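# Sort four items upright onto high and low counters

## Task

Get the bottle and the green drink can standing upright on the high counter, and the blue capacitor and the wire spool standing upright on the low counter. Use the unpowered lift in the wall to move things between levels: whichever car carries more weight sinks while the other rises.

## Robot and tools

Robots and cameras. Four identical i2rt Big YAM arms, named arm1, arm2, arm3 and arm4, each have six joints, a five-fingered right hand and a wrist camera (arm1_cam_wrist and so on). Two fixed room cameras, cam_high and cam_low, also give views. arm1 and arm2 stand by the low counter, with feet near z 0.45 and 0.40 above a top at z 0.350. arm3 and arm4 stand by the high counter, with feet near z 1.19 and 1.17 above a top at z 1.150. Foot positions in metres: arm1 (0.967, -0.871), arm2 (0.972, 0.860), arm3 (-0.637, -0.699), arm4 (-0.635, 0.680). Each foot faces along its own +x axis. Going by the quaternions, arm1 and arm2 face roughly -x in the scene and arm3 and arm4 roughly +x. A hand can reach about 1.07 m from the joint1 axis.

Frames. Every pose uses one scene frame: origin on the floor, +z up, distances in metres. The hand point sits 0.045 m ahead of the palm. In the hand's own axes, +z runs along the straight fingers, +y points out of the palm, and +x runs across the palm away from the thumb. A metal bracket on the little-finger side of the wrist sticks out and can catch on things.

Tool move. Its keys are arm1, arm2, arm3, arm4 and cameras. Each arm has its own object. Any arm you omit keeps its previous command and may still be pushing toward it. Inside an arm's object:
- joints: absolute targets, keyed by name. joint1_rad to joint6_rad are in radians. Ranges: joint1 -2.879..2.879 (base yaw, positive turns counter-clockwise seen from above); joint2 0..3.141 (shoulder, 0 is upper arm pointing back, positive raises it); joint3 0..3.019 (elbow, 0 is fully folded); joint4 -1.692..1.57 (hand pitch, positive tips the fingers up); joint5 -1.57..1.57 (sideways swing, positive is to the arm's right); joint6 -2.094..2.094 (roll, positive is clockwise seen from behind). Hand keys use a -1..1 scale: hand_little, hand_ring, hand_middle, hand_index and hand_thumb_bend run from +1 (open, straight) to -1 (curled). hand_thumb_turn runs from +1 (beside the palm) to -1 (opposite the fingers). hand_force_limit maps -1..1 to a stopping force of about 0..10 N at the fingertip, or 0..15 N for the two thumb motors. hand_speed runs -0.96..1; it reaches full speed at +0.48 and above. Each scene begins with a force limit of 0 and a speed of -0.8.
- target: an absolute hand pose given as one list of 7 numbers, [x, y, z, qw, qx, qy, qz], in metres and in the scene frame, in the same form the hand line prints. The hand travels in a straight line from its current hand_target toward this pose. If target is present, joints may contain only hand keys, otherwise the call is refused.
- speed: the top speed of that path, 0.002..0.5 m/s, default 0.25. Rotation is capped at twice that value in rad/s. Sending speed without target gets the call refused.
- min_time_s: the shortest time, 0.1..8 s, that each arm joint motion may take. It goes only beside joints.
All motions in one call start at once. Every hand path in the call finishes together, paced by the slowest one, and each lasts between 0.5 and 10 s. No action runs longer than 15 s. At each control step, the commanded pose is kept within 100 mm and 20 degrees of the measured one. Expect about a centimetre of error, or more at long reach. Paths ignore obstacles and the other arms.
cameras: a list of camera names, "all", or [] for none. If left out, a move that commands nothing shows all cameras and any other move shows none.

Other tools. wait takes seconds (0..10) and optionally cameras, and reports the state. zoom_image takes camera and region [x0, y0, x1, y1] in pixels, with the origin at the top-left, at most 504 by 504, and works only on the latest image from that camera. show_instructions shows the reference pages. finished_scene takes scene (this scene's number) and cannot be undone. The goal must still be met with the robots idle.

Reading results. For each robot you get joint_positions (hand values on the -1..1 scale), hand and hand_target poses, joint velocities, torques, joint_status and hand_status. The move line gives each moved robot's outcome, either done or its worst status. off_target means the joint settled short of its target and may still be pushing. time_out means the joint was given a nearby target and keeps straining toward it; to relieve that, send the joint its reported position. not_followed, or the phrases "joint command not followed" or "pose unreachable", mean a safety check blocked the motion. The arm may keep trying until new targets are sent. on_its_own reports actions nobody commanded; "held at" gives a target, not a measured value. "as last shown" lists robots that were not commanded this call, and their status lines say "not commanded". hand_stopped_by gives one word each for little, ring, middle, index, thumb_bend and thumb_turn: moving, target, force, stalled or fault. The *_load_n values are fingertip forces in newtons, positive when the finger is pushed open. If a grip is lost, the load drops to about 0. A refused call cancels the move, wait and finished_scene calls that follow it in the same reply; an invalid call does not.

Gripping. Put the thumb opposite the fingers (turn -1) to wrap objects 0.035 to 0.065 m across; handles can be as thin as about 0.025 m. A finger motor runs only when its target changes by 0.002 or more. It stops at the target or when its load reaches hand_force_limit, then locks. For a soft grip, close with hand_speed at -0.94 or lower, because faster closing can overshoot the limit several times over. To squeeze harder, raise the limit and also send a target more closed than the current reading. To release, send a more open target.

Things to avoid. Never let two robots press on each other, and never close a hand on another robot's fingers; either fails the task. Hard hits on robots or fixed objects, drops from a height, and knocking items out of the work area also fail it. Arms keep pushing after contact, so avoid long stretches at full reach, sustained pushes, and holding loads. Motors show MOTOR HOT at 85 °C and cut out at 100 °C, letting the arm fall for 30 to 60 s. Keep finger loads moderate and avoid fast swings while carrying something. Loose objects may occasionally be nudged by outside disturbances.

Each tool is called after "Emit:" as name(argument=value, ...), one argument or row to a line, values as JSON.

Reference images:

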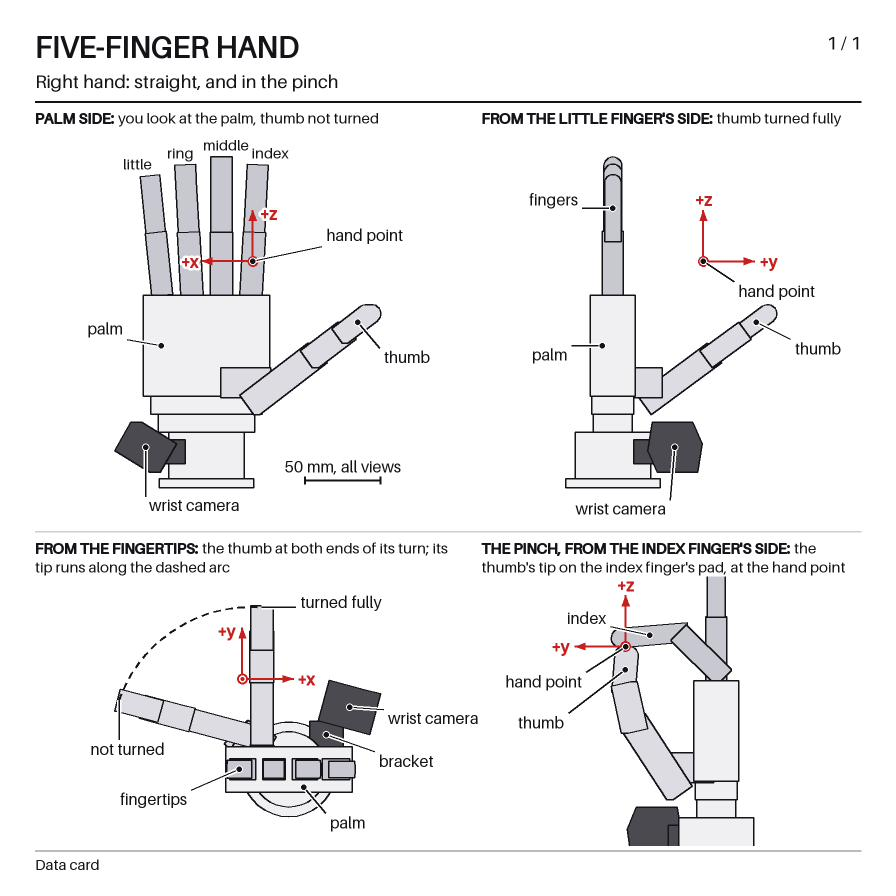

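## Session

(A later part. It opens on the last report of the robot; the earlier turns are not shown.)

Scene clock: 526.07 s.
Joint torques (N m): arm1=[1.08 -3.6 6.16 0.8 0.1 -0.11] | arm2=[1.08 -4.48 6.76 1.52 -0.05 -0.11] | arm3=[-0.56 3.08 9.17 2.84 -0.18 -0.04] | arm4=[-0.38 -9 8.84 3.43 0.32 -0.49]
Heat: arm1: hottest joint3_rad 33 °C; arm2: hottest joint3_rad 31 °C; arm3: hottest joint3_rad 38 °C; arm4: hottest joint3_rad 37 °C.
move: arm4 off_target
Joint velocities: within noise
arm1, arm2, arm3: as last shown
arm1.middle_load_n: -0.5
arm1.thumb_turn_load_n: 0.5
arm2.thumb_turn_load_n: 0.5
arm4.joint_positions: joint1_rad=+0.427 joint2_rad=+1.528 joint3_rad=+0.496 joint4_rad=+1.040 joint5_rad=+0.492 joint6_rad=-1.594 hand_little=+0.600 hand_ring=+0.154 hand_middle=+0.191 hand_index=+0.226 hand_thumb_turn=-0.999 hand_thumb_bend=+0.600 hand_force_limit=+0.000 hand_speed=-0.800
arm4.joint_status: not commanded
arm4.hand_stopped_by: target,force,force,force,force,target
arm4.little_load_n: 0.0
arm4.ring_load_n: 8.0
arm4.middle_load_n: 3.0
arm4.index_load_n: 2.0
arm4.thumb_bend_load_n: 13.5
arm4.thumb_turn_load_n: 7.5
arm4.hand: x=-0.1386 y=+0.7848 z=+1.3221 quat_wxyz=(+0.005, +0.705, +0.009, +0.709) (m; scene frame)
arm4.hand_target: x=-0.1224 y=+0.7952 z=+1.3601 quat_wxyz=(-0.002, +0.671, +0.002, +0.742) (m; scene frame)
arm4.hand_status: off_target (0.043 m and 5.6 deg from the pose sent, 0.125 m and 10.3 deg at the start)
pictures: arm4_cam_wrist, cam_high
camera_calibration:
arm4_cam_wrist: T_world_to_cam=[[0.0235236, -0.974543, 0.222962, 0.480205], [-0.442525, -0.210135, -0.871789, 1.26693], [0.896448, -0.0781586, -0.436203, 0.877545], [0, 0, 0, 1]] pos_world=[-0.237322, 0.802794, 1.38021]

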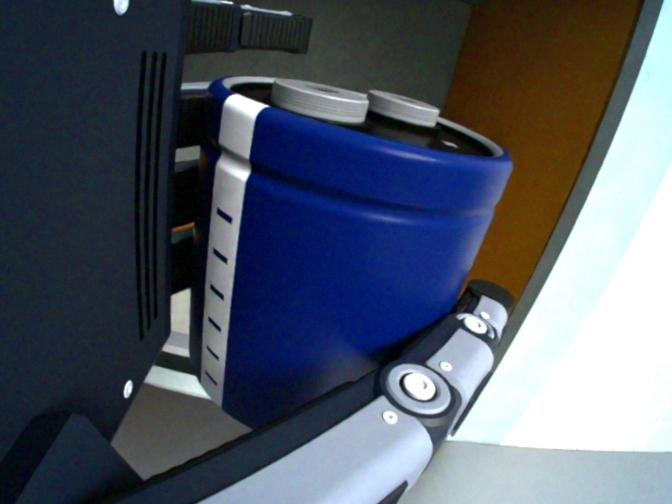

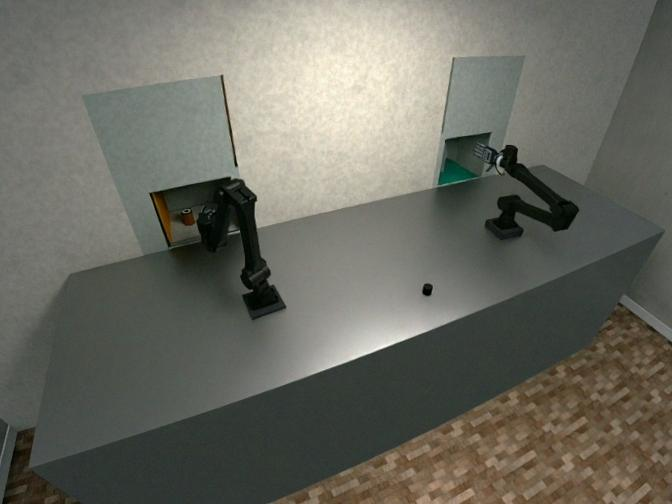

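Emit:
move(
  arm4={"target":[0.09,0.805,1.315,0,0.67,0,0.742],"speed":0.15},
)

Emit:
move(
  arm4={"target":[0.09,0.805,1.245,0,0.678,0,0.735],"speed":0.07},
  cameras=["arm4_cam_wrist","cam_low","cam_high"],
)

Scene clock: 530.90 s.
Joint torques (N m): arm1=[0.97 -3.6 6.15 0.77 0.09 -0.11] | arm2=[0.91 -4.54 6.72 1.46 -0.04 -0.11] | arm3=[-0.56 3.02 9.2 2.86 -0.19 -0.05] | arm4=[-1.55 -16.26 9.72 1.58 -0.1 -0.26]
Heat: arm1: hottest joint3_rad 33 °C; arm2: hottest joint3_rad 31 °C; arm3: hottest joint3_rad 38 °C; arm4: hottest joint3_rad 37 °C.
move: arm4 off_target
Joint velocities: within noise
arm1, arm2, arm3: as last shown
arm1.middle_load_n: 0.0
arm1.thumb_turn_load_n: 0.0
arm2.thumb_turn_load_n: 0.0
arm4.joint_positions: joint1_rad=+0.274 joint2_rad=+2.009 joint3_rad=+1.055 joint4_rad=+0.995 joint5_rad=+0.347 joint6_rad=-1.594 hand_little=+0.600 hand_ring=+0.154 hand_middle=+0.191 hand_index=+0.226 hand_thumb_turn=-0.999 hand_thumb_bend=+0.600 hand_force_limit=+0.000 hand_speed=-0.800
arm4.joint_status: not commanded
arm4.hand_stopped_by: target,force,force,force,force,target
arm4.little_load_n: 0.0
arm4.ring_load_n: 8.0
arm4.middle_load_n: 3.0
arm4.index_load_n: 2.0
arm4.thumb_bend_load_n: 13.5
arm4.thumb_turn_load_n: 7.5
arm4.hand: x=+0.0673 y=+0.8022 z=+1.2797 quat_wxyz=(+0.004, +0.693, +0.003, +0.721) (m; scene frame)
arm4.hand_target: x=+0.0868 y=+0.8033 z=+1.3158 quat_wxyz=(+0.001, +0.670, -0.002, +0.742) (m; scene frame)
arm4.hand_status: off_target (0.042 m and 3.6 deg from the pose sent, 0.230 m and 5.6 deg at the start)
pictures: none

Scene clock: 532.67 s.
Joint torques (N m): arm1=[0.91 -3.43 6.2 0.79 0.1 -0.11] | arm2=[1.03 -4.66 6.76 1.48 -0.05 -0.13] | arm3=[-0.67 3.08 9.2 2.85 -0.19 -0.04] | arm4=[-1.61 -17.03 8.47 3.55 -0.06 -0.19]
Heat: arm1: hottest joint3_rad 33 °C; arm2: hottest joint3_rad 31 °C; arm3: hottest joint3_rad 38 °C; arm4: hottest joint3_rad 37 °C.
move: arm4 off_target
Joint velocities: within noise
arm1.joint_positions: joint1_rad=+0.295 joint2_rad=+1.109 joint3_rad=+0.049 joint4_rad=+1.075 joint5_rad=+0.235 joint6_rad=-1.585 hand_little=+1.000 hand_ring=+1.000 hand_middle=+1.000 hand_index=+1.000 hand_thumb_turn=-1.000 hand_thumb_bend=+1.000 hand_force_limit=+0.000 hand_speed=-0.400
arm1.joint_status: not commanded
arm1.hand_stopped_by: target,target,target,target,target,target
arm1.little_load_n: 0.0
arm1.ring_load_n: 0.0
arm1.middle_load_n: 0.0
arm1.index_load_n: 0.0
arm1.thumb_bend_load_n: 0.0
arm1.thumb_turn_load_n: 0.0
arm1.hand: x=+0.6030 y=-0.8473 z=+0.5955 quat_wxyz=(-0.713, +0.003, +0.701, +0.000) (m; scene frame)
arm1.hand_target: x=+0.6000 y=-0.8499 z=+0.6001 quat_wxyz=(-0.715, +0.000, +0.699, +0.000) (m; scene frame)
arm1.hand_status: not commanded
arm2: as last shown
arm2.thumb_bend_load_n: 0.5
arm3.joint_positions: joint1_rad=-0.042 joint2_rad=+0.232 joint3_rad=+0.327 joint4_rad=-0.115 joint5_rad=-0.132 joint6_rad=-1.566 hand_little=+1.000 hand_ring=+1.000 hand_middle=+1.000 hand_index=+1.000 hand_thumb_turn=+1.000 hand_thumb_bend=+1.000 hand_force_limit=+0.000 hand_speed=-0.800
arm3.joint_status: not commanded
arm3.hand_stopped_by: target,target,target,target,target,target
arm3.little_load_n: 0.0
arm3.ring_load_n: 0.0
arm3.middle_load_n: 0.0
arm3.index_load_n: 0.0
arm3.thumb_bend_load_n: 0.0
arm3.thumb_turn_load_n: 0.0
arm3.hand: x=-0.3217 y=-0.7778 z=+1.4761 quat_wxyz=(-0.006, +0.713, -0.006, +0.701) (m; scene frame)
arm3.hand_target: x=-0.3193 y=-0.7803 z=+1.4792 quat_wxyz=(+0.000, +0.707, -0.003, +0.707) (m; scene frame)
arm3.hand_status: not commanded
arm4.joint_positions: joint1_rad=+0.274 joint2_rad=+2.152 joint3_rad=+1.064 joint4_rad=+1.053 joint5_rad=+0.336 joint6_rad=-1.594 hand_little=+0.600 hand_ring=+0.154 hand_middle=+0.191 hand_index=+0.226 hand_thumb_turn=-0.999 hand_thumb_bend=+0.600 hand_force_limit=+0.000 hand_speed=-0.800
arm4.joint_status: not commanded
arm4.hand_stopped_by: target,force,force,force,force,target
arm4.little_load_n: 0.0
arm4.ring_load_n: 8.0
arm4.middle_load_n: 3.0
arm4.index_load_n: 2.0
arm4.thumb_bend_load_n: 13.5
arm4.thumb_turn_load_n: 7.5
arm4.hand: x=+0.0646 y=+0.8030 z=+1.1997 quat_wxyz=(+0.009, +0.719, +0.016, +0.695) (m; scene frame)
arm4.hand_target: x=+0.0866 y=+0.8050 z=+1.2454 quat_wxyz=(-0.001, +0.679, +0.002, +0.735) (m; scene frame)
arm4.hand_status: off_target (0.052 m and 6.8 deg from the pose sent, 0.042 m and 2.4 deg at the start)
pictures: arm4_cam_wrist, cam_high, cam_low
camera_calibration:
arm4_cam_wrist: T_world_to_cam=[[0.0359365, -0.970929, 0.236657, 0.500262], [-0.475689, -0.224881, -0.850382, 1.24217], [0.878879, -0.0820151, -0.469941, 0.68817], [0, 0, 0, 1]] pos_world=[-0.0319115, 0.821498, 1.26132]

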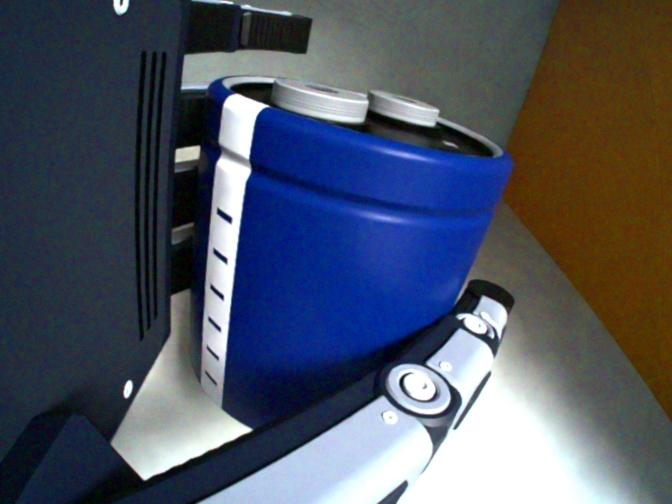

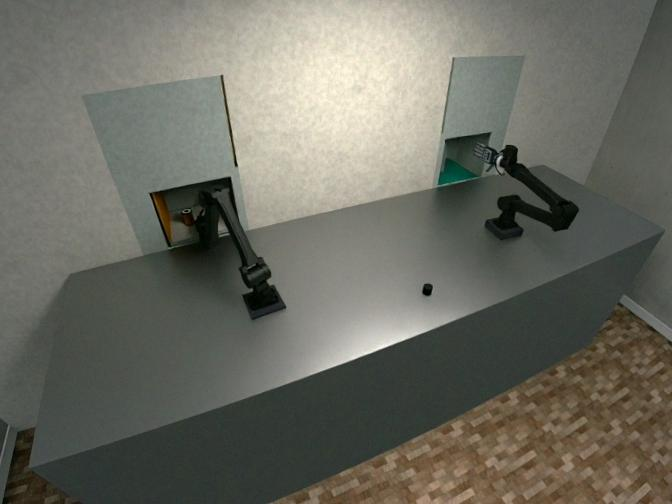

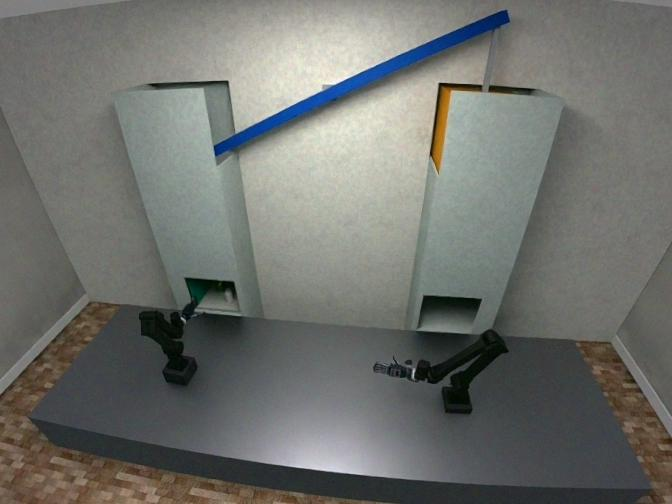

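Emit:
move(
  arm4={"target":[0.09,0.805,1.235,0,0.6625,0,0.7489],"speed":0.06},
  cameras=["arm4_cam_wrist","cam_low"],
)

Scene clock: 537.30 s.
Joint torques (N m): arm1=[1.14 -3.49 6.13 0.79 0.1 -0.11] | arm2=[1.14 -4.6 6.78 1.48 -0.06 -0.12] | arm3=[-0.62 2.96 9.18 2.84 -0.19 -0.04] | arm4=[-1.55 -17.2 8.16 3.55 0.12 -0.33]
Heat: arm1: hottest joint3_rad 33 °C; arm2: hottest joint3_rad 31 °C; arm3: hottest joint3_rad 38 °C; arm4: hottest joint3_rad 37 °C.
move: arm4 off_target
Joint velocities: within noise
arm1, arm3: as last shown
arm1.thumb_turn_load_n: 0.5
arm2.joint_positions: joint1_rad=+1.621 joint2_rad=+1.132 joint3_rad=+0.315 joint4_rad=+0.833 joint5_rad=+0.234 joint6_rad=-1.567 hand_little=+1.000 hand_ring=+1.000 hand_middle=+1.000 hand_index=+1.000 hand_thumb_turn=-1.000 hand_thumb_bend=+1.000 hand_force_limit=+0.000 hand_speed=-0.400
arm2.joint_status: not commanded
arm2.hand_stopped_by: target,target,target,target,target,target
arm2.little_load_n: 0.0
arm2.ring_load_n: 0.0
arm2.middle_load_n: 0.0
arm2.index_load_n: 0.0
arm2.thumb_bend_load_n: 0.0
arm2.thumb_turn_load_n: 0.0
arm2.hand: x=+0.9059 y=+0.4192 z=+0.5950 quat_wxyz=(+0.538, +0.456, -0.533, +0.467) (m; scene frame)
arm2.hand_target: x=+0.9095 y=+0.4201 z=+0.6001 quat_wxyz=(+0.540, +0.459, -0.527, +0.468) (m; scene frame)
arm2.hand_status: not commanded
arm3.middle_load_n: -0.5
arm4.joint_positions: joint1_rad=+0.274 joint2_rad=+2.202 joint3_rad=+1.074 joint4_rad=+1.139 joint5_rad=+0.336 joint6_rad=-1.594 hand_little=+0.600 hand_ring=+0.154 hand_middle=+0.191 hand_index=+0.226 hand_thumb_turn=-0.999 hand_thumb_bend=+0.600 hand_force_limit=+0.000 hand_speed=-0.800
arm4.joint_status: not commanded
arm4.hand_stopped_by: target,force,force,force,force,target
arm4.little_load_n: 0.0
arm4.ring_load_n: 7.5
arm4.middle_load_n: 3.0
arm4.index_load_n: 2.0
arm4.thumb_bend_load_n: 13.5
arm4.thumb_turn_load_n: 7.5
arm4.hand: x=+0.0659 y=+0.8035 z=+1.1901 quat_wxyz=(+0.003, +0.703, +0.011, +0.711) (m; scene frame)
arm4.hand_target: x=+0.0867 y=+0.8041 z=+1.2356 quat_wxyz=(+0.000, +0.663, +0.000, +0.749) (m; scene frame)
arm4.hand_status: off_target (0.051 m and 6.5 deg from the pose sent, 0.044 m and 9.1 deg at the start)
pictures: arm4_cam_wrist, cam_low
camera_calibration:
arm4_cam_wrist: T_world_to_cam=[[0.0260368, -0.974506, 0.222844, 0.522955], [-0.438484, -0.211464, -0.873507, 1.24908], [0.898362, -0.0749701, -0.432811, 0.631383], [0, 0, 0, 1]] pos_world=[-0.0331252, 0.821093, 1.24781]

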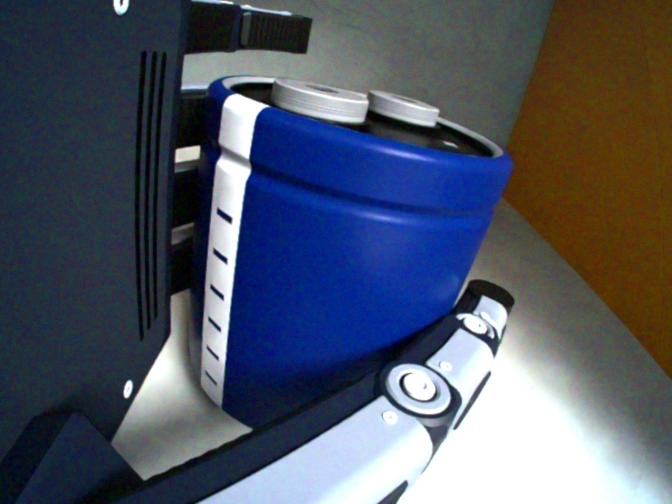

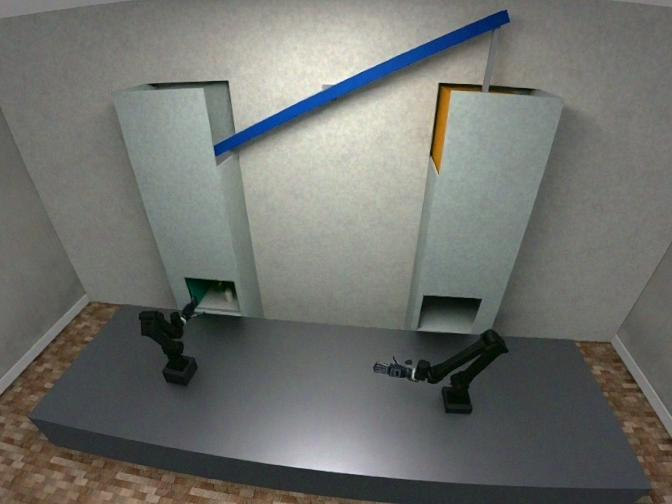

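Emit:
move(
  arm4={"target":[0.09,0.805,1.222,0,0.6625,0,0.7489],"speed":0.05},
)

Emit:
move(
  arm4={"joints":{"hand_speed":-0.2,"hand_little":1,"hand_ring":1,"hand_middle":1,"hand_index":1,"hand_thumb_bend":1}},
)

Emit:
move(
  arm4={"target":[-0.15,0.80,1.22,0,0.685,0,0.7285],"speed":0.3},
  cameras=["arm4_cam_wrist","cam_low","cam_high"],
)

Scene clock: 543.53 s.
Joint torques (N m): arm1=[1.08 -3.49 6.13 0.85 0.11 -0.11] | arm2=[1.03 -4.6 6.75 1.48 -0.05 -0.12] | arm3=[-0.56 3.02 9.18 2.86 -0.18 -0.05] | arm4=[-1.55 -17.03 7.66 3.44 0.11 -0.33]
Heat: arm1: hottest joint3_rad 33 °C; arm2: hottest joint3_rad 31 °C; arm3: hottest joint3_rad 38 °C; arm4: hottest joint3_rad 37 °C.
move: arm4 off_target
Joint velocities: within noise
arm1, arm2, arm3: as last shown
arm3.middle_load_n: 0.0
arm4.joint_positions: joint1_rad=+0.274 joint2_rad=+2.228 joint3_rad=+1.089 joint4_rad=+1.165 joint5_rad=+0.339 joint6_rad=-1.594 hand_little=+0.600 hand_ring=+0.154 hand_middle=+0.191 hand_index=+0.226 hand_thumb_turn=-0.999 hand_thumb_bend=+0.600 hand_force_limit=+0.000 hand_speed=-0.800
arm4.joint_status: not commanded
arm4.hand_stopped_by: target,force,force,force,force,target
arm4.little_load_n: 0.0
arm4.ring_load_n: 7.5
arm4.middle_load_n: 3.5
arm4.index_load_n: 2.0
arm4.thumb_bend_load_n: 13.5
arm4.thumb_turn_load_n: 7.5
arm4.hand: x=+0.0689 y=+0.8041 z=+1.1851 quat_wxyz=(+0.003, +0.698, +0.008, +0.716) (m; scene frame)
arm4.hand_target: x=+0.0873 y=+0.8038 z=+1.2225 quat_wxyz=(+0.001, +0.663, -0.001, +0.749) (m; scene frame)
arm4.hand_status: off_target (0.043 m and 5.6 deg from the pose sent, 0.040 m and 6.5 deg at the start)
pictures: none

Scene clock: 544.40 s.
Joint torques (N m): arm1=[1.14 -3.55 6.13 0.83 0.11 -0.12] | arm2=[0.97 -4.48 6.71 1.51 -0.05 -0.12] | arm3=[-0.56 3.02 9.2 2.84 -0.18 -0.05] | arm4=[-1.49 -17.03 6.61 2.86 0.11 -0.3]
Heat: arm1: hottest joint3_rad 33 °C; arm2: hottest joint3_rad 31 °C; arm3: hottest joint3_rad 38 °C; arm4: hottest joint3_rad 37 °C.
move: arm4 done
Joint velocities: within noise
arm1, arm2, arm3: as last shown
arm4.joint_positions: joint1_rad=+0.274 joint2_rad=+2.228 joint3_rad=+1.104 joint4_rad=+1.181 joint5_rad=+0.336 joint6_rad=-1.597 hand_little=+1.000 hand_ring=+1.000 hand_middle=+1.000 hand_index=+1.000 hand_thumb_turn=-1.000 hand_thumb_bend=+1.000 hand_force_limit=+0.000 hand_speed=-0.200
arm4.joint_status: all done
arm4.hand_stopped_by: target,target,target,target,target,target
arm4.little_load_n: 0.0
arm4.ring_load_n: 0.0
arm4.middle_load_n: 0.0
arm4.index_load_n: 0.0
arm4.thumb_bend_load_n: 0.0
arm4.thumb_turn_load_n: 0.5
arm4.hand: x=+0.0746 y=+0.8065 z=+1.1945 quat_wxyz=(-0.001, +0.688, +0.006, +0.726) (m; scene frame)
arm4.hand_target: x=+0.0874 y=+0.8042 z=+1.2222 quat_wxyz=(+0.001, +0.663, +0.000, +0.749) (m; scene frame)
arm4.hand_status: not commanded
pictures: none

Scene clock: 546.00 s.
Joint torques (N m): arm1=[1.2 -3.72 6.11 0.81 0.1 -0.11] | arm2=[0.97 -4.6 6.74 1.44 -0.06 -0.12] | arm3=[-0.56 2.96 9.2 2.86 -0.19 -0.05] | arm4=[-0.09 -12.51 1.01 2.81 0.34 -0.26]
Heat: arm1: hottest joint3_rad 33 °C; arm2: hottest joint3_rad 31 °C; arm3: hottest joint3_rad 38 °C; arm4: hottest joint3_rad 37 °C.
move: arm4 off_target
Joint velocities: within noise
arm1, arm2, arm3: as last shown
arm1.thumb_turn_load_n: 0.0
arm4.joint_positions: joint1_rad=+0.475 joint2_rad=+2.017 joint3_rad=+0.502 joint4_rad=+1.540 joint5_rad=+0.552 joint6_rad=-1.597 hand_little=+1.000 hand_ring=+1.000 hand_middle=+1.000 hand_index=+1.000 hand_thumb_turn=-1.000 hand_thumb_bend=+1.000 hand_force_limit=+0.000 hand_speed=-0.200
arm4.joint_status: not commanded
arm4.hand_stopped_by: target,target,target,target,target,target
arm4.little_load_n: 0.0
arm4.ring_load_n: 0.0
arm4.middle_load_n: 0.0
arm4.index_load_n: 0.0
arm4.thumb_bend_load_n: 0.0
arm4.thumb_turn_load_n: 0.5
arm4.hand: x=-0.1486 y=+0.7963 z=+1.2035 quat_wxyz=(+0.007, +0.700, +0.003, +0.714) (m; scene frame)
arm4.hand_target: x=-0.1500 y=+0.7995 z=+1.2198 quat_wxyz=(+0.001, +0.685, +0.000, +0.729) (m; scene frame)
arm4.hand_status: off_target (0.017 m and 2.5 deg from the pose sent, 0.226 m and 0.8 deg at the start)
pictures: arm4_cam_wrist, cam_high, cam_low
camera_calibration:
arm4_cam_wrist: T_world_to_cam=[[0.00915399, -0.976155, 0.216882, 0.524496], [-0.432038, -0.199464, -0.879521, 1.16388], [0.901809, -0.0856502, -0.423561, 0.827289], [0, 0, 0, 1]] pos_world=[-0.248018, 0.814998, 1.26031]

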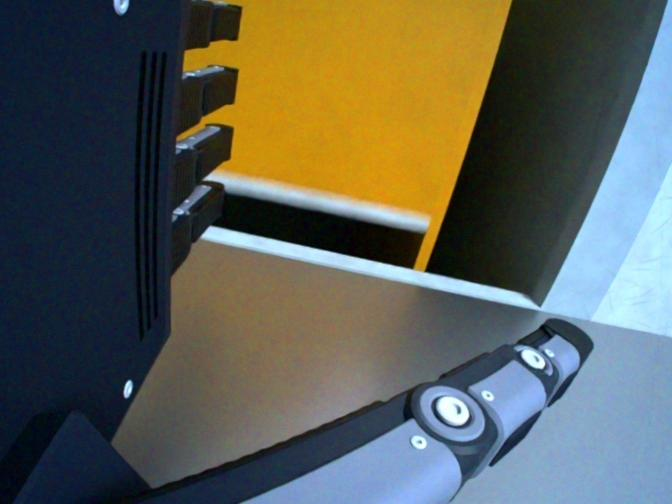

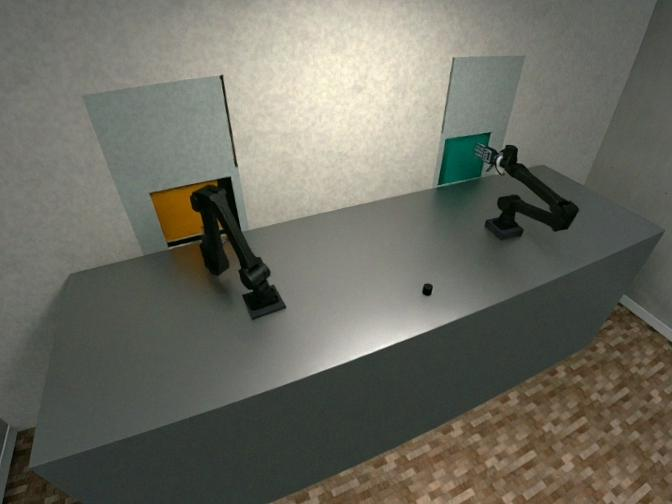

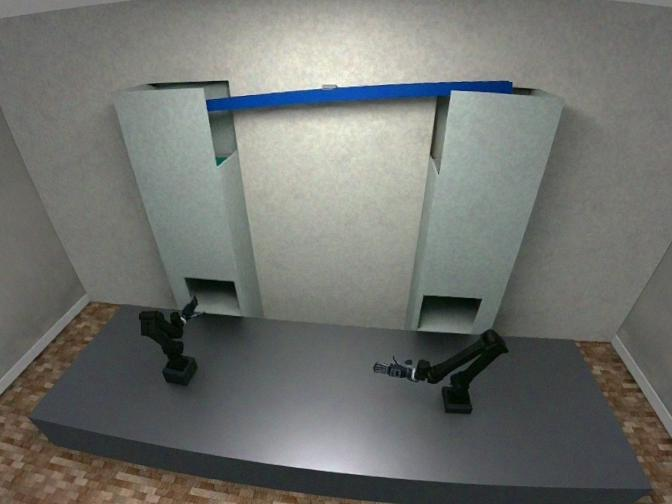

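Emit:
wait(
  seconds=1,
  cameras=["arm1_cam_wrist","arm2_cam_wrist","arm3_cam_wrist","arm4_cam_wrist","cam_low","cam_high"],
)

Scene clock: 549.27 s.
Joint torques (N m): arm1=[1.14 -3.55 6.06 0.83 0.1 -0.13] | arm2=[1.08 -4.66 6.78 1.51 -0.06 -0.12] | arm3=[-0.56 3.02 9.22 2.84 -0.19 -0.04] | arm4=[-0.09 -12.57 1.02 2.82 0.34 -0.26]
Heat: arm1: hottest joint3_rad 33 °C; arm2: hottest joint3_rad 31 °C; arm3: hottest joint3_rad 38 °C; arm4: hottest joint3_rad 36 °C.
Joint velocities: within noise
arm1.joint_positions: joint1_rad=+0.295 joint2_rad=+1.109 joint3_rad=+0.049 joint4_rad=+1.075 joint5_rad=+0.235 joint6_rad=-1.585 hand_little=+1.000 hand_ring=+1.000 hand_middle=+1.000 hand_index=+1.000 hand_thumb_turn=-1.000 hand_thumb_bend=+1.000 hand_force_limit=+0.000 hand_speed=-0.400
arm1.joint_status: not commanded
arm1.hand_stopped_by: target,target,target,target,target,target
arm1.little_load_n: 0.0
arm1.ring_load_n: 0.0
arm1.middle_load_n: -0.5
arm1.index_load_n: 0.0
arm1.thumb_bend_load_n: 0.0
arm1.thumb_turn_load_n: 0.0
arm1.hand: x=+0.6030 y=-0.8473 z=+0.5955 quat_wxyz=(-0.713, +0.003, +0.701, +0.000) (m; scene frame)
arm1.hand_target: x=+0.6000 y=-0.8499 z=+0.6001 quat_wxyz=(-0.715, +0.000, +0.699, +0.000) (m; scene frame)
arm1.hand_status: not commanded
arm2.joint_positions: joint1_rad=+1.621 joint2_rad=+1.132 joint3_rad=+0.315 joint4_rad=+0.833 joint5_rad=+0.234 joint6_rad=-1.567 hand_little=+1.000 hand_ring=+1.000 hand_middle=+1.000 hand_index=+1.000 hand_thumb_turn=-1.000 hand_thumb_bend=+1.000 hand_force_limit=+0.000 hand_speed=-0.400
arm2.joint_status: not commanded
arm2.hand_stopped_by: target,target,target,target,target,target
arm2.little_load_n: 0.0
arm2.ring_load_n: 0.0
arm2.middle_load_n: -0.5
arm2.index_load_n: 0.0
arm2.thumb_bend_load_n: 0.0
arm2.thumb_turn_load_n: 0.5
arm2.hand: x=+0.9059 y=+0.4192 z=+0.5950 quat_wxyz=(+0.538, +0.456, -0.533, +0.467) (m; scene frame)
arm2.hand_target: x=+0.9095 y=+0.4201 z=+0.6001 quat_wxyz=(+0.540, +0.459, -0.527, +0.468) (m; scene frame)
arm2.hand_status: not commanded
arm3.joint_positions: joint1_rad=-0.042 joint2_rad=+0.232 joint3_rad=+0.327 joint4_rad=-0.115 joint5_rad=-0.132 joint6_rad=-1.566 hand_little=+1.000 hand_ring=+1.000 hand_middle=+1.000 hand_index=+1.000 hand_thumb_turn=+1.000 hand_thumb_bend=+1.000 hand_force_limit=+0.000 hand_speed=-0.800
arm3.joint_status: not commanded
arm3.hand_stopped_by: target,target,target,target,target,target
arm3.little_load_n: 0.0
arm3.ring_load_n: 0.0
arm3.middle_load_n: 0.0
arm3.index_load_n: 0.0
arm3.thumb_bend_load_n: 0.0
arm3.thumb_turn_load_n: 0.0
arm3.hand: x=-0.3217 y=-0.7778 z=+1.4761 quat_wxyz=(-0.006, +0.713, -0.006, +0.701) (m; scene frame)
arm3.hand_target: x=-0.3193 y=-0.7803 z=+1.4792 quat_wxyz=(+0.000, +0.707, -0.003, +0.707) (m; scene frame)
arm3.hand_status: not commanded
arm4.joint_positions: joint1_rad=+0.475 joint2_rad=+2.017 joint3_rad=+0.502 joint4_rad=+1.541 joint5_rad=+0.552 joint6_rad=-1.597 hand_little=+1.000 hand_ring=+1.000 hand_middle=+1.000 hand_index=+1.000 hand_thumb_turn=-1.000 hand_thumb_bend=+1.000 hand_force_limit=+0.000 hand_speed=-0.200
arm4.joint_status: not commanded
arm4.hand_stopped_by: target,target,target,target,target,target
arm4.little_load_n: 0.0
arm4.ring_load_n: 0.0
arm4.middle_load_n: 0.0
arm4.index_load_n: 0.0
arm4.thumb_bend_load_n: 0.0
arm4.thumb_turn_load_n: 0.5
arm4.hand: x=-0.1486 y=+0.7964 z=+1.2040 quat_wxyz=(+0.006, +0.699, +0.003, +0.715) (m; scene frame)
arm4.hand_target: x=-0.1499 y=+0.7996 z=+1.2203 quat_wxyz=(+0.001, +0.684, -0.001, +0.729) (m; scene frame)
arm4.hand_status: off_target (0.016 m and 2.4 deg from the pose sent, 0.226 m and 0.8 deg at the start)
wait: 1.00 s; at rest from the start
pictures: arm1_cam_wrist, arm2_cam_wrist, arm3_cam_wrist, arm4_cam_wrist, cam_high, cam_low
camera_calibration:
arm1_cam_wrist: T_world_to_cam=[[0.0314266, 0.976114, 0.214976, 0.680696], [0.426155, 0.181467, -0.886263, 0.435363], [-0.904104, 0.119465, -0.410273, 1.00504], [0, 0, 0, 1]] pos_world=[0.701739, -0.863509, 0.651854]
arm2_cam_wrist: T_world_to_cam=[[-0.945095, 0.1253, 0.301819, 0.623628], [-0.226509, 0.414562, -0.881381, 0.575865], [-0.235559, -0.901354, -0.363419, 0.921025], [0, 0, 0, 1]] pos_world=[0.936782, 0.513297, 0.654051]
arm3_cam_wrist: T_world_to_cam=[[-0.0205856, -0.97844, 0.205501, -1.07087], [-0.452145, -0.174213, -0.874765, 1.0234], [0.891707, -0.110924, -0.438811, 0.964731], [0, 0, 0, 1]] pos_world=[-0.419577, -0.762481, 1.53863]
arm4_cam_wrist: T_world_to_cam=[[0.00877961, -0.976374, 0.215911, 0.52574], [-0.430588, -0.198567, -0.880434, 1.16492], [0.902506, -0.0852389, -0.422158, 0.825485], [0, 0, 0, 1]] pos_world=[-0.248019, 0.814998, 1.26061]

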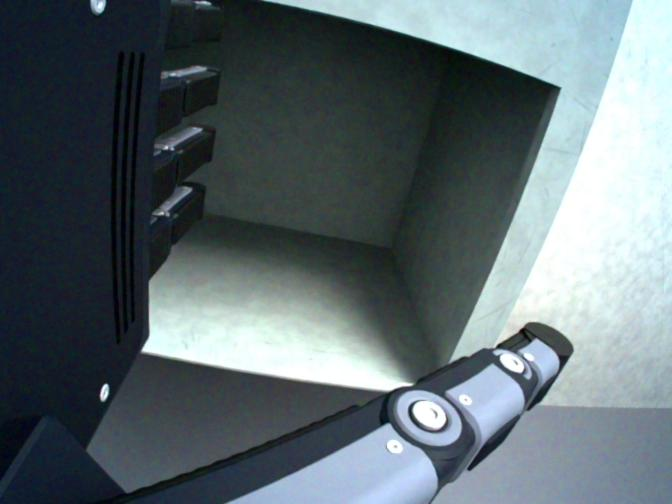

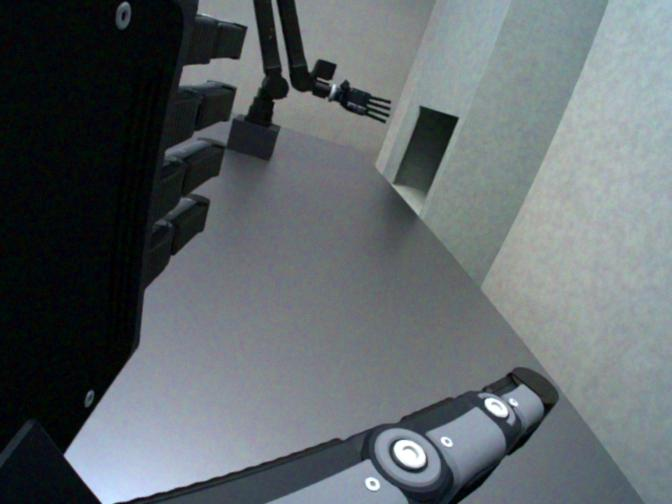

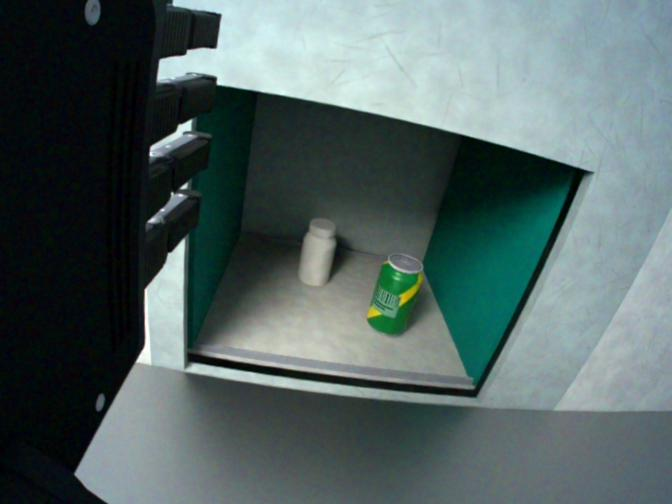

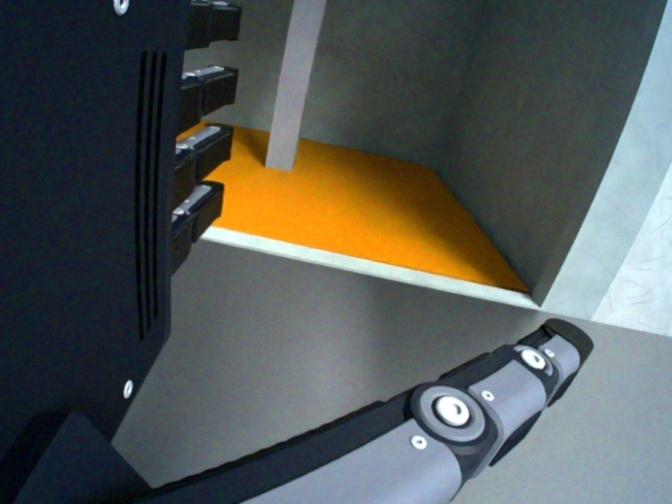

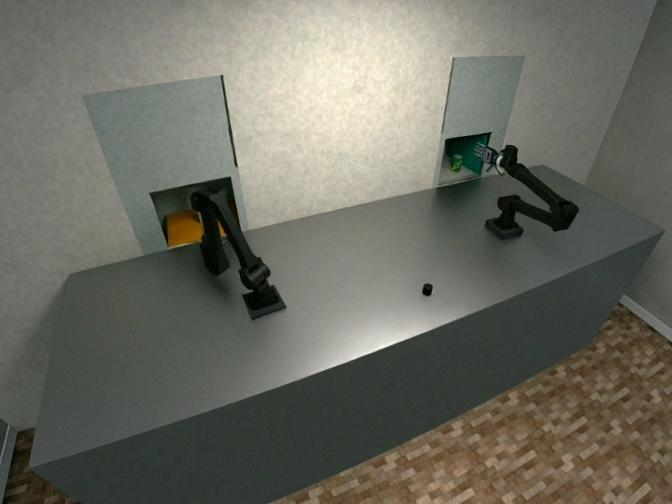

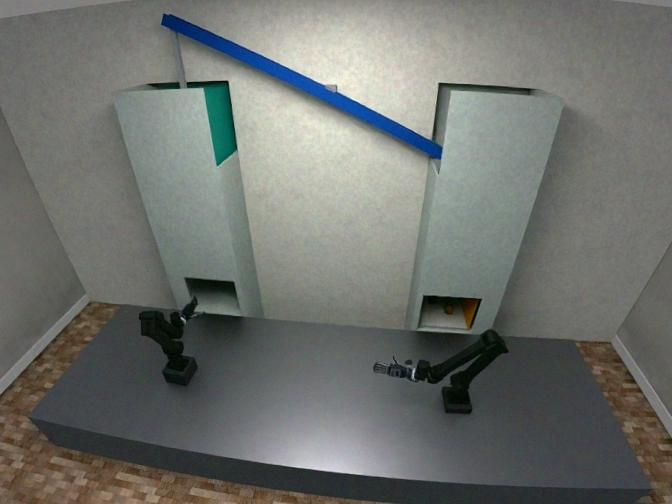

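Emit:
move(
  arm3={"target":[-0.12,-0.966,1.27,0,0.70,0,0.714],"speed":0.25,"joints":{"hand_thumb_turn":-1,"hand_speed":0}},
  arm2={"joints":{"joint1_rad":0.15,"joint5_rad":0.1},"min_time_s":3},
  cameras=["arm3_cam_wrist","arm2_cam_wrist"],
)

Scene clock: 569.20 s.
Joint torques (N m): arm1=[1.26 -3.49 6.11 0.76 0.1 -0.11] | arm2=[-0.38 -4.42 6.82 1.57 -0.25 -0.12] | arm3=[-0.15 -10.58 5.6 2.71 -0.17 0.19] | arm4=[-0.03 -12.57 1.02 2.82 0.34 -0.26]
Heat: arm1: hottest joint3_rad 33 °C; arm2: hottest joint3_rad 31 °C; arm3: hottest joint3_rad 37 °C; arm4: hottest joint2_rad 34 °C.
move: arm2 done; arm3 off_target
Joint velocities: within noise
arm1, arm4: as last shown
arm1.middle_load_n: 0.0
arm2.joint_positions: joint1_rad=+0.159 joint2_rad=+1.132 joint3_rad=+0.315 joint4_rad=+0.833 joint5_rad=+0.099 joint6_rad=-1.567 hand_little=+1.000 hand_ring=+1.000 hand_middle=+1.000 hand_index=+1.000 hand_thumb_turn=-1.000 hand_thumb_bend=+1.000 hand_force_limit=+0.000 hand_speed=-0.400
arm2.joint_status: all done
arm2.hand_stopped_by: target,target,target,target,target,target
arm2.little_load_n: -0.5
arm2.ring_load_n: 0.0
arm2.middle_load_n: 0.0
arm2.index_load_n: 0.0
arm2.thumb_bend_load_n: 0.5
arm2.thumb_turn_load_n: 0.0
arm2.hand: x=+0.5196 y=+0.8516 z=+0.5953 quat_wxyz=(+0.712, +0.032, -0.701, +0.036) (m; scene frame)
arm2.hand_target: x=+0.5207 y=+0.8557 z=+0.6004 quat_wxyz=(+0.715, +0.033, -0.698, +0.030) (m; scene frame)
arm2.hand_status: not commanded
arm3.joint_positions: joint1_rad=-0.474 joint2_rad=+1.863 joint3_rad=+0.564 joint4_rad=+1.273 joint5_rad=-0.566 joint6_rad=-1.587 hand_little=+1.000 hand_ring=+1.000 hand_middle=+1.000 hand_index=+1.000 hand_thumb_turn=-1.000 hand_thumb_bend=+1.000 hand_force_limit=+0.000 hand_speed=+0.000
arm3.joint_status: all done
arm3.hand_stopped_by: target,target,target,target,target,target
arm3.little_load_n: 0.0
arm3.ring_load_n: 0.0
arm3.middle_load_n: 0.0
arm3.index_load_n: 0.0
arm3.thumb_bend_load_n: 0.0
arm3.thumb_turn_load_n: 0.5
arm3.hand: x=-0.1286 y=-0.9588 z=+1.2602 quat_wxyz=(-0.003, +0.714, -0.001, +0.700) (m; scene frame)
arm3.hand_target: x=-0.1204 y=-0.9659 z=+1.2705 quat_wxyz=(+0.001, +0.700, +0.001, +0.714) (m; scene frame)
arm3.hand_status: off_target (0.015 m and 2.3 deg from the pose sent, 0.344 m and 2.3 deg at the start)
arm4.thumb_turn_load_n: 0.0
pictures: arm2_cam_wrist, arm3_cam_wrist
camera_calibration:
arm2_cam_wrist: T_world_to_cam=[[-0.106471, 0.946756, 0.303836, -0.93219], [0.346927, 0.321742, -0.880979, 0.0902167], [-0.931829, 0.0116101, -0.362712, 0.803772], [0, 0, 0, 1]] pos_world=[0.618428, 0.844199, 0.65425]
arm3_cam_wrist: T_world_to_cam=[[-0.0175719, -0.976326, 0.21559, -1.20991], [-0.453565, -0.184377, -0.871943, 0.876874], [0.89105, -0.113106, -0.439587, 0.676544], [0, 0, 0, 1]] pos_world=[-0.226377, -0.943074, 1.32283]

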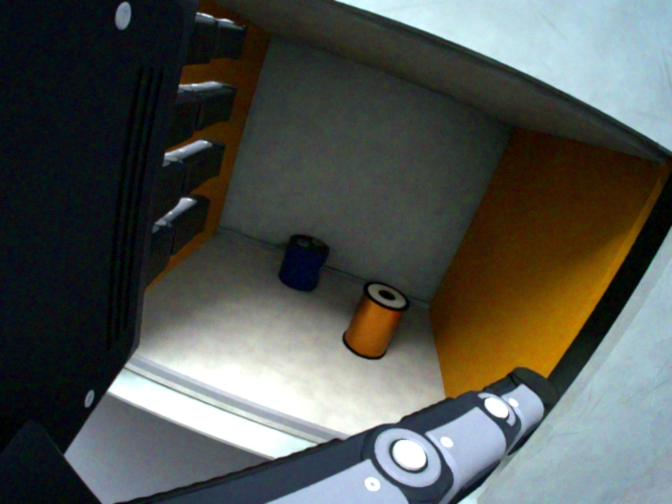

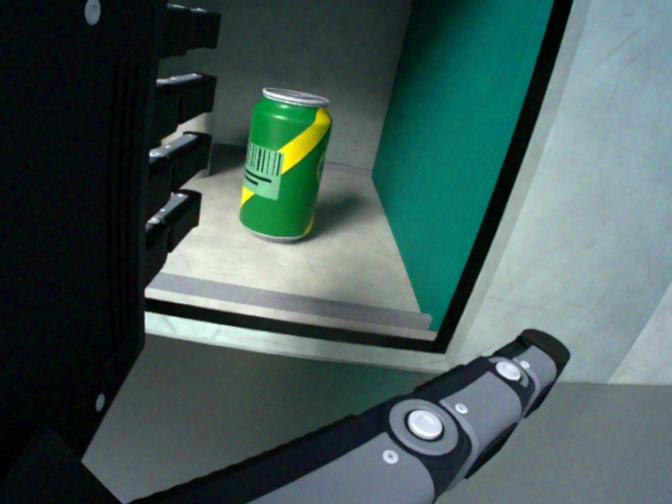

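Emit:
move(
  arm3={"target":[0.045,-0.945,1.215,0,0.70,0,0.714],"speed":0.18},
  cameras=["arm3_cam_wrist"],
)

Scene clock: 576.83 s.
Joint torques (N m): arm1=[1.08 -3.43 6.16 0.8 0.1 -0.11] | arm2=[-0.26 -4.54 6.78 1.55 -0.27 -0.12] | arm3=[0.5 -15.44 6.98 0.95 -0.03 0.17] | arm4=[0.03 -12.57 1.02 2.82 0.33 -0.26]
Heat: arm1: hottest joint3_rad 33 °C; arm2: hottest joint3_rad 31 °C; arm3: hottest joint3_rad 36 °C; arm4: hottest joint2_rad 34 °C.
move: arm3 off_target
Joint velocities: within noise
arm1, arm2, arm4: as last shown
arm1.thumb_turn_load_n: 0.5
arm2.little_load_n: 0.0
arm2.thumb_bend_load_n: 0.0
arm3.joint_positions: joint1_rad=-0.277 joint2_rad=+2.173 joint3_rad=+0.989 joint4_rad=+1.204 joint5_rad=-0.366 joint6_rad=-1.587 hand_little=+1.000 hand_ring=+1.000 hand_middle=+1.000 hand_index=+1.000 hand_thumb_turn=-1.000 hand_thumb_bend=+1.000 hand_force_limit=+0.000 hand_speed=+0.000
arm3.joint_status: not commanded
arm3.hand_stopped_by: target,target,target,target,target,target
arm3.little_load_n: 0.0
arm3.ring_load_n: 0.0
arm3.middle_load_n: 0.0
arm3.index_load_n: 0.0
arm3.thumb_bend_load_n: 0.0
arm3.thumb_turn_load_n: 0.5
arm3.hand: x=+0.0344 y=-0.9441 z=+1.2183 quat_wxyz=(+0.006, +0.699, +0.005, +0.715) (m; scene frame)
arm3.hand_target: x=+0.0446 y=-0.9448 z=+1.2151 quat_wxyz=(+0.000, +0.700, +0.000, +0.714) (m; scene frame)
arm3.hand_status: off_target (0.011 m and 0.9 deg from the pose sent, 0.180 m and 2.3 deg at the start)
arm4.thumb_turn_load_n: 0.5
pictures: arm3_cam_wrist
camera_calibration:
arm3_cam_wrist: T_world_to_cam=[[-0.0312648, -0.971427, 0.23527, -1.20254], [-0.418308, -0.201062, -0.885772, 0.916804], [0.907767, -0.126109, -0.400069, 0.453555], [0, 0, 0, 1]] pos_world=[-0.0658136, -0.926647, 1.27645]

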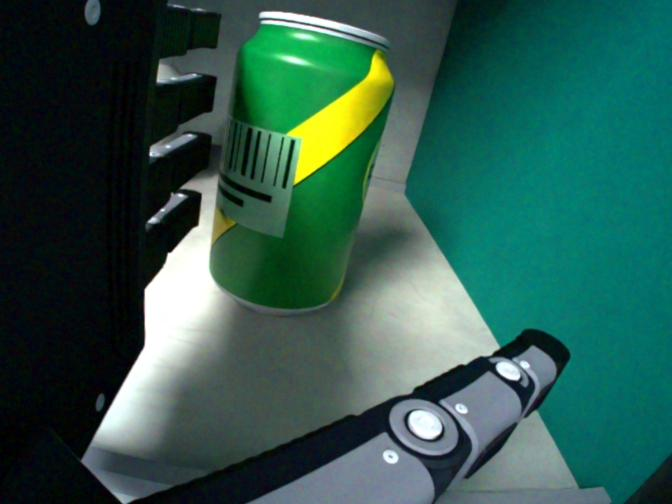

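Emit:
move(
  arm3={"target":[0.128,-0.937,1.218,0,0.70,0,0.714],"speed":0.12},
  cameras=["arm3_cam_wrist"],
)

Scene clock: 586.97 s.
Joint torques (N m): arm1=[1.14 -3.55 6.15 0.79 0.1 -0.11] | arm2=[-0.15 -4.66 6.78 1.47 -0.25 -0.13] | arm3=[0.67 -17.79 8.66 0.98 0 0.16] | arm4=[-0.03 -12.57 1.03 2.82 0.34 -0.26]
Heat: arm1: hottest joint3_rad 33 °C; arm2: hottest joint3_rad 31 °C; arm3: hottest joint3_rad 36 °C; arm4: hottest joint2_rad 34 °C.
move: arm3 off_target
Joint velocities: within noise
arm1, arm2, arm4: as last shown
arm1.thumb_turn_load_n: 0.0
arm2.thumb_turn_load_n: 0.5
arm3.joint_positions: joint1_rad=-0.216 joint2_rad=+2.258 joint3_rad=+1.227 joint4_rad=+1.048 joint5_rad=-0.304 joint6_rad=-1.585 hand_little=+1.000 hand_ring=+1.000 hand_middle=+1.000 hand_index=+1.000 hand_thumb_turn=-1.000 hand_thumb_bend=+1.000 hand_force_limit=+0.000 hand_speed=+0.000
arm3.joint_status: not commanded
arm3.hand_stopped_by: target,target,target,target,target,target
arm3.little_load_n: 0.0
arm3.ring_load_n: 0.0
arm3.middle_load_n: 0.5
arm3.index_load_n: 0.0
arm3.thumb_bend_load_n: 0.0
arm3.thumb_turn_load_n: 0.0
arm3.hand: x=+0.1153 y=-0.9370 z=+1.2190 quat_wxyz=(+0.005, +0.701, +0.003, +0.713) (m; scene frame)
arm3.hand_target: x=+0.1272 y=-0.9366 z=+1.2180 quat_wxyz=(+0.000, +0.700, +0.000, +0.714) (m; scene frame)
arm3.hand_status: off_target (0.013 m and 0.7 deg from the pose sent, 0.094 m and 0.9 deg at the start)
arm4.thumb_turn_load_n: 0.0
pictures: arm3_cam_wrist
camera_calibration:
arm3_cam_wrist: T_world_to_cam=[[-0.0305528, -0.972395, 0.231333, -1.18946], [-0.421922, -0.197264, -0.884912, 0.955679], [0.906117, -0.124641, -0.404248, 0.387908], [0, 0, 0, 1]] pos_world=[0.0153905, -0.919751, 1.27766]

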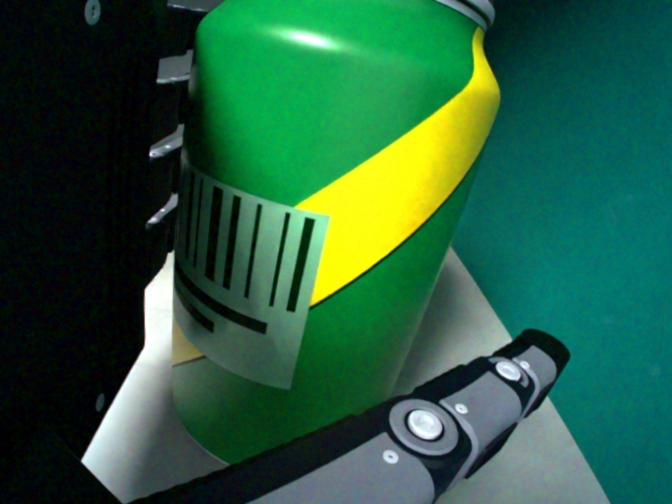

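Emit:
move(
  arm3={"joints":{"hand_speed":-0.8,"hand_little":-1,"hand_ring":-1,"hand_middle":-1,"hand_index":-1,"hand_thumb_bend":-1}},
)

Emit:
move(
  arm3={"target":[0.12,-0.942,1.285,0,0.67,0,0.742],"speed":0.1},
  cameras=["arm3_cam_wrist","cam_low"],
)

Scene clock: 597.67 s.
Joint torques (N m): arm1=[1.03 -3.6 6.11 0.77 0.11 -0.11] | arm2=[-0.5 -4.6 6.82 1.51 -0.27 -0.12] | arm3=[0.62 -17.73 8.42 0.99 -0.01 0.15] | arm4=[-0.03 -12.57 1.01 2.81 0.34 -0.26]
Heat: arm1: hottest joint3_rad 33 °C; arm2: hottest joint3_rad 31 °C; arm3: hottest joint3_rad 36 °C; arm4: hottest joint2_rad 34 °C.
move: arm3 off_target
Joint velocities: within noise
arm1, arm2, arm4: as last shown
arm2.thumb_turn_load_n: 0.0
arm3.joint_positions: joint1_rad=-0.216 joint2_rad=+2.259 joint3_rad=+1.230 joint4_rad=+1.048 joint5_rad=-0.310 joint6_rad=-1.585 hand_little=+0.209 hand_ring=+0.245 hand_middle=+0.263 hand_index=+0.282 hand_thumb_turn=-1.000 hand_thumb_bend=+0.637 hand_force_limit=+0.000 hand_speed=-0.800
arm3.joint_status: hand_little off_target (ended at +0.209, target -1.000); hand_ring off_target (ended at +0.245, target -1.000); hand_middle off_target (ended at +0.263, target -1.000); hand_index off_target (ended at +0.282, target -1.000); hand_thumb_bend off_target (ended at +0.637, target -1.000); the others done
arm3.hand_stopped_by: force,force,force,force,force,target
arm3.little_load_n: 7.5
arm3.ring_load_n: 4.0
arm3.middle_load_n: 0.5
arm3.index_load_n: 1.5
arm3.thumb_bend_load_n: 16.0
arm3.thumb_turn_load_n: 9.0
arm3.hand: x=+0.1170 y=-0.9359 z=+1.2203 quat_wxyz=(+0.003, +0.700, +0.006, +0.714) (m; scene frame)
arm3.hand_target: x=+0.1277 y=-0.9355 z=+1.2185 quat_wxyz=(-0.002, +0.700, +0.002, +0.714) (m; scene frame)
arm3.hand_status: not commanded
pictures: none

Scene clock: 599.07 s.
Joint torques (N m): arm1=[1.14 -3.49 6.15 0.76 0.1 -0.11] | arm2=[-0.38 -4.42 6.79 1.52 -0.26 -0.11] | arm3=[-0.32 -23.71 6.31 1.74 -0.15 -0.03] | arm4=[0.03 -12.57 1.01 2.82 0.33 -0.26]
Heat: arm1: hottest joint3_rad 33 °C; arm2: hottest joint3_rad 31 °C; arm3: hottest joint3_rad 36 °C; arm4: hottest joint2_rad 34 °C.
move: arm3 off_target
Joint velocities: within noise
arm1, arm2, arm4: as last shown
arm1.thumb_turn_load_n: 0.5
arm3.joint_positions: joint1_rad=-0.216 joint2_rad=+2.233 joint3_rad=+1.215 joint4_rad=+1.046 joint5_rad=-0.304 joint6_rad=-1.541 hand_little=+0.209 hand_ring=+0.245 hand_middle=+0.263 hand_index=+0.282 hand_thumb_turn=-0.999 hand_thumb_bend=+0.637 hand_force_limit=+0.000 hand_speed=-0.800
arm3.joint_status: not commanded
arm3.hand_stopped_by: force,force,force,force,force,target
arm3.little_load_n: 6.5
arm3.ring_load_n: 3.0
arm3.middle_load_n: 1.5
arm3.index_load_n: 2.5
arm3.thumb_bend_load_n: 15.5
arm3.thumb_turn_load_n: 11.5
arm3.hand: x=+0.1138 y=-0.9349 z=+1.2296 quat_wxyz=(-0.010, +0.697, -0.011, +0.717) (m; scene frame)
arm3.hand_target: x=+0.1191 y=-0.9427 z=+1.2831 quat_wxyz=(+0.000, +0.671, -0.004, +0.742) (m; scene frame)
arm3.hand_status: off_target (0.056 m and 4.5 deg from the pose sent, 0.065 m and 4.7 deg at the start)
pictures: arm3_cam_wrist, cam_low
camera_calibration:
arm3_cam_wrist: T_world_to_cam=[[-0.0317333, -0.981068, 0.191047, -1.14838], [-0.411542, -0.161363, -0.896992, 1.01207], [0.910838, -0.107089, -0.39863, 0.402803], [0, 0, 0, 1]] pos_world=[0.0131783, -0.920192, 1.28778]

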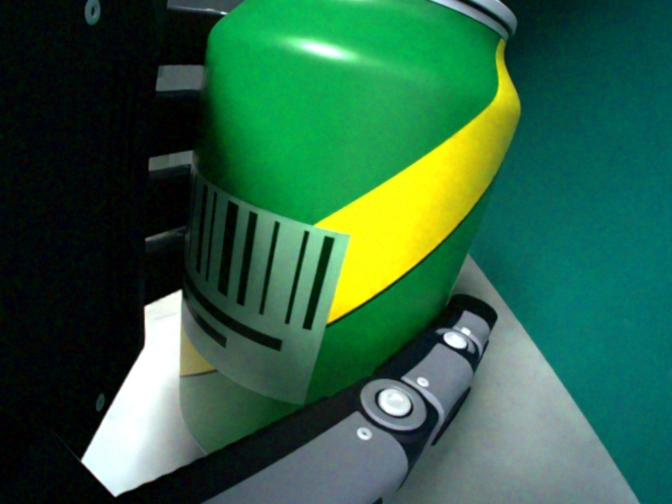

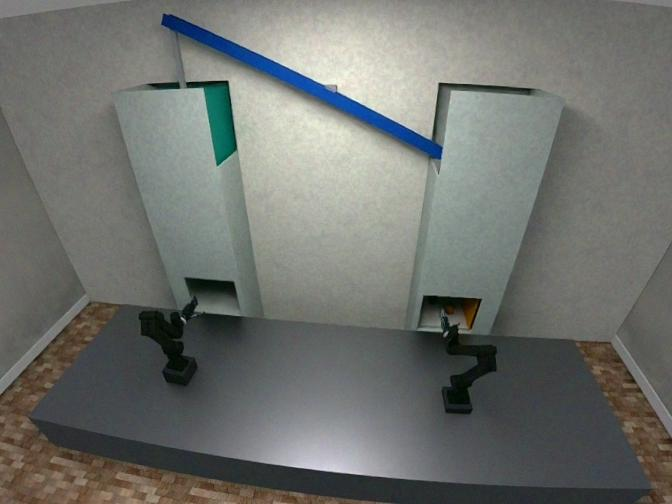

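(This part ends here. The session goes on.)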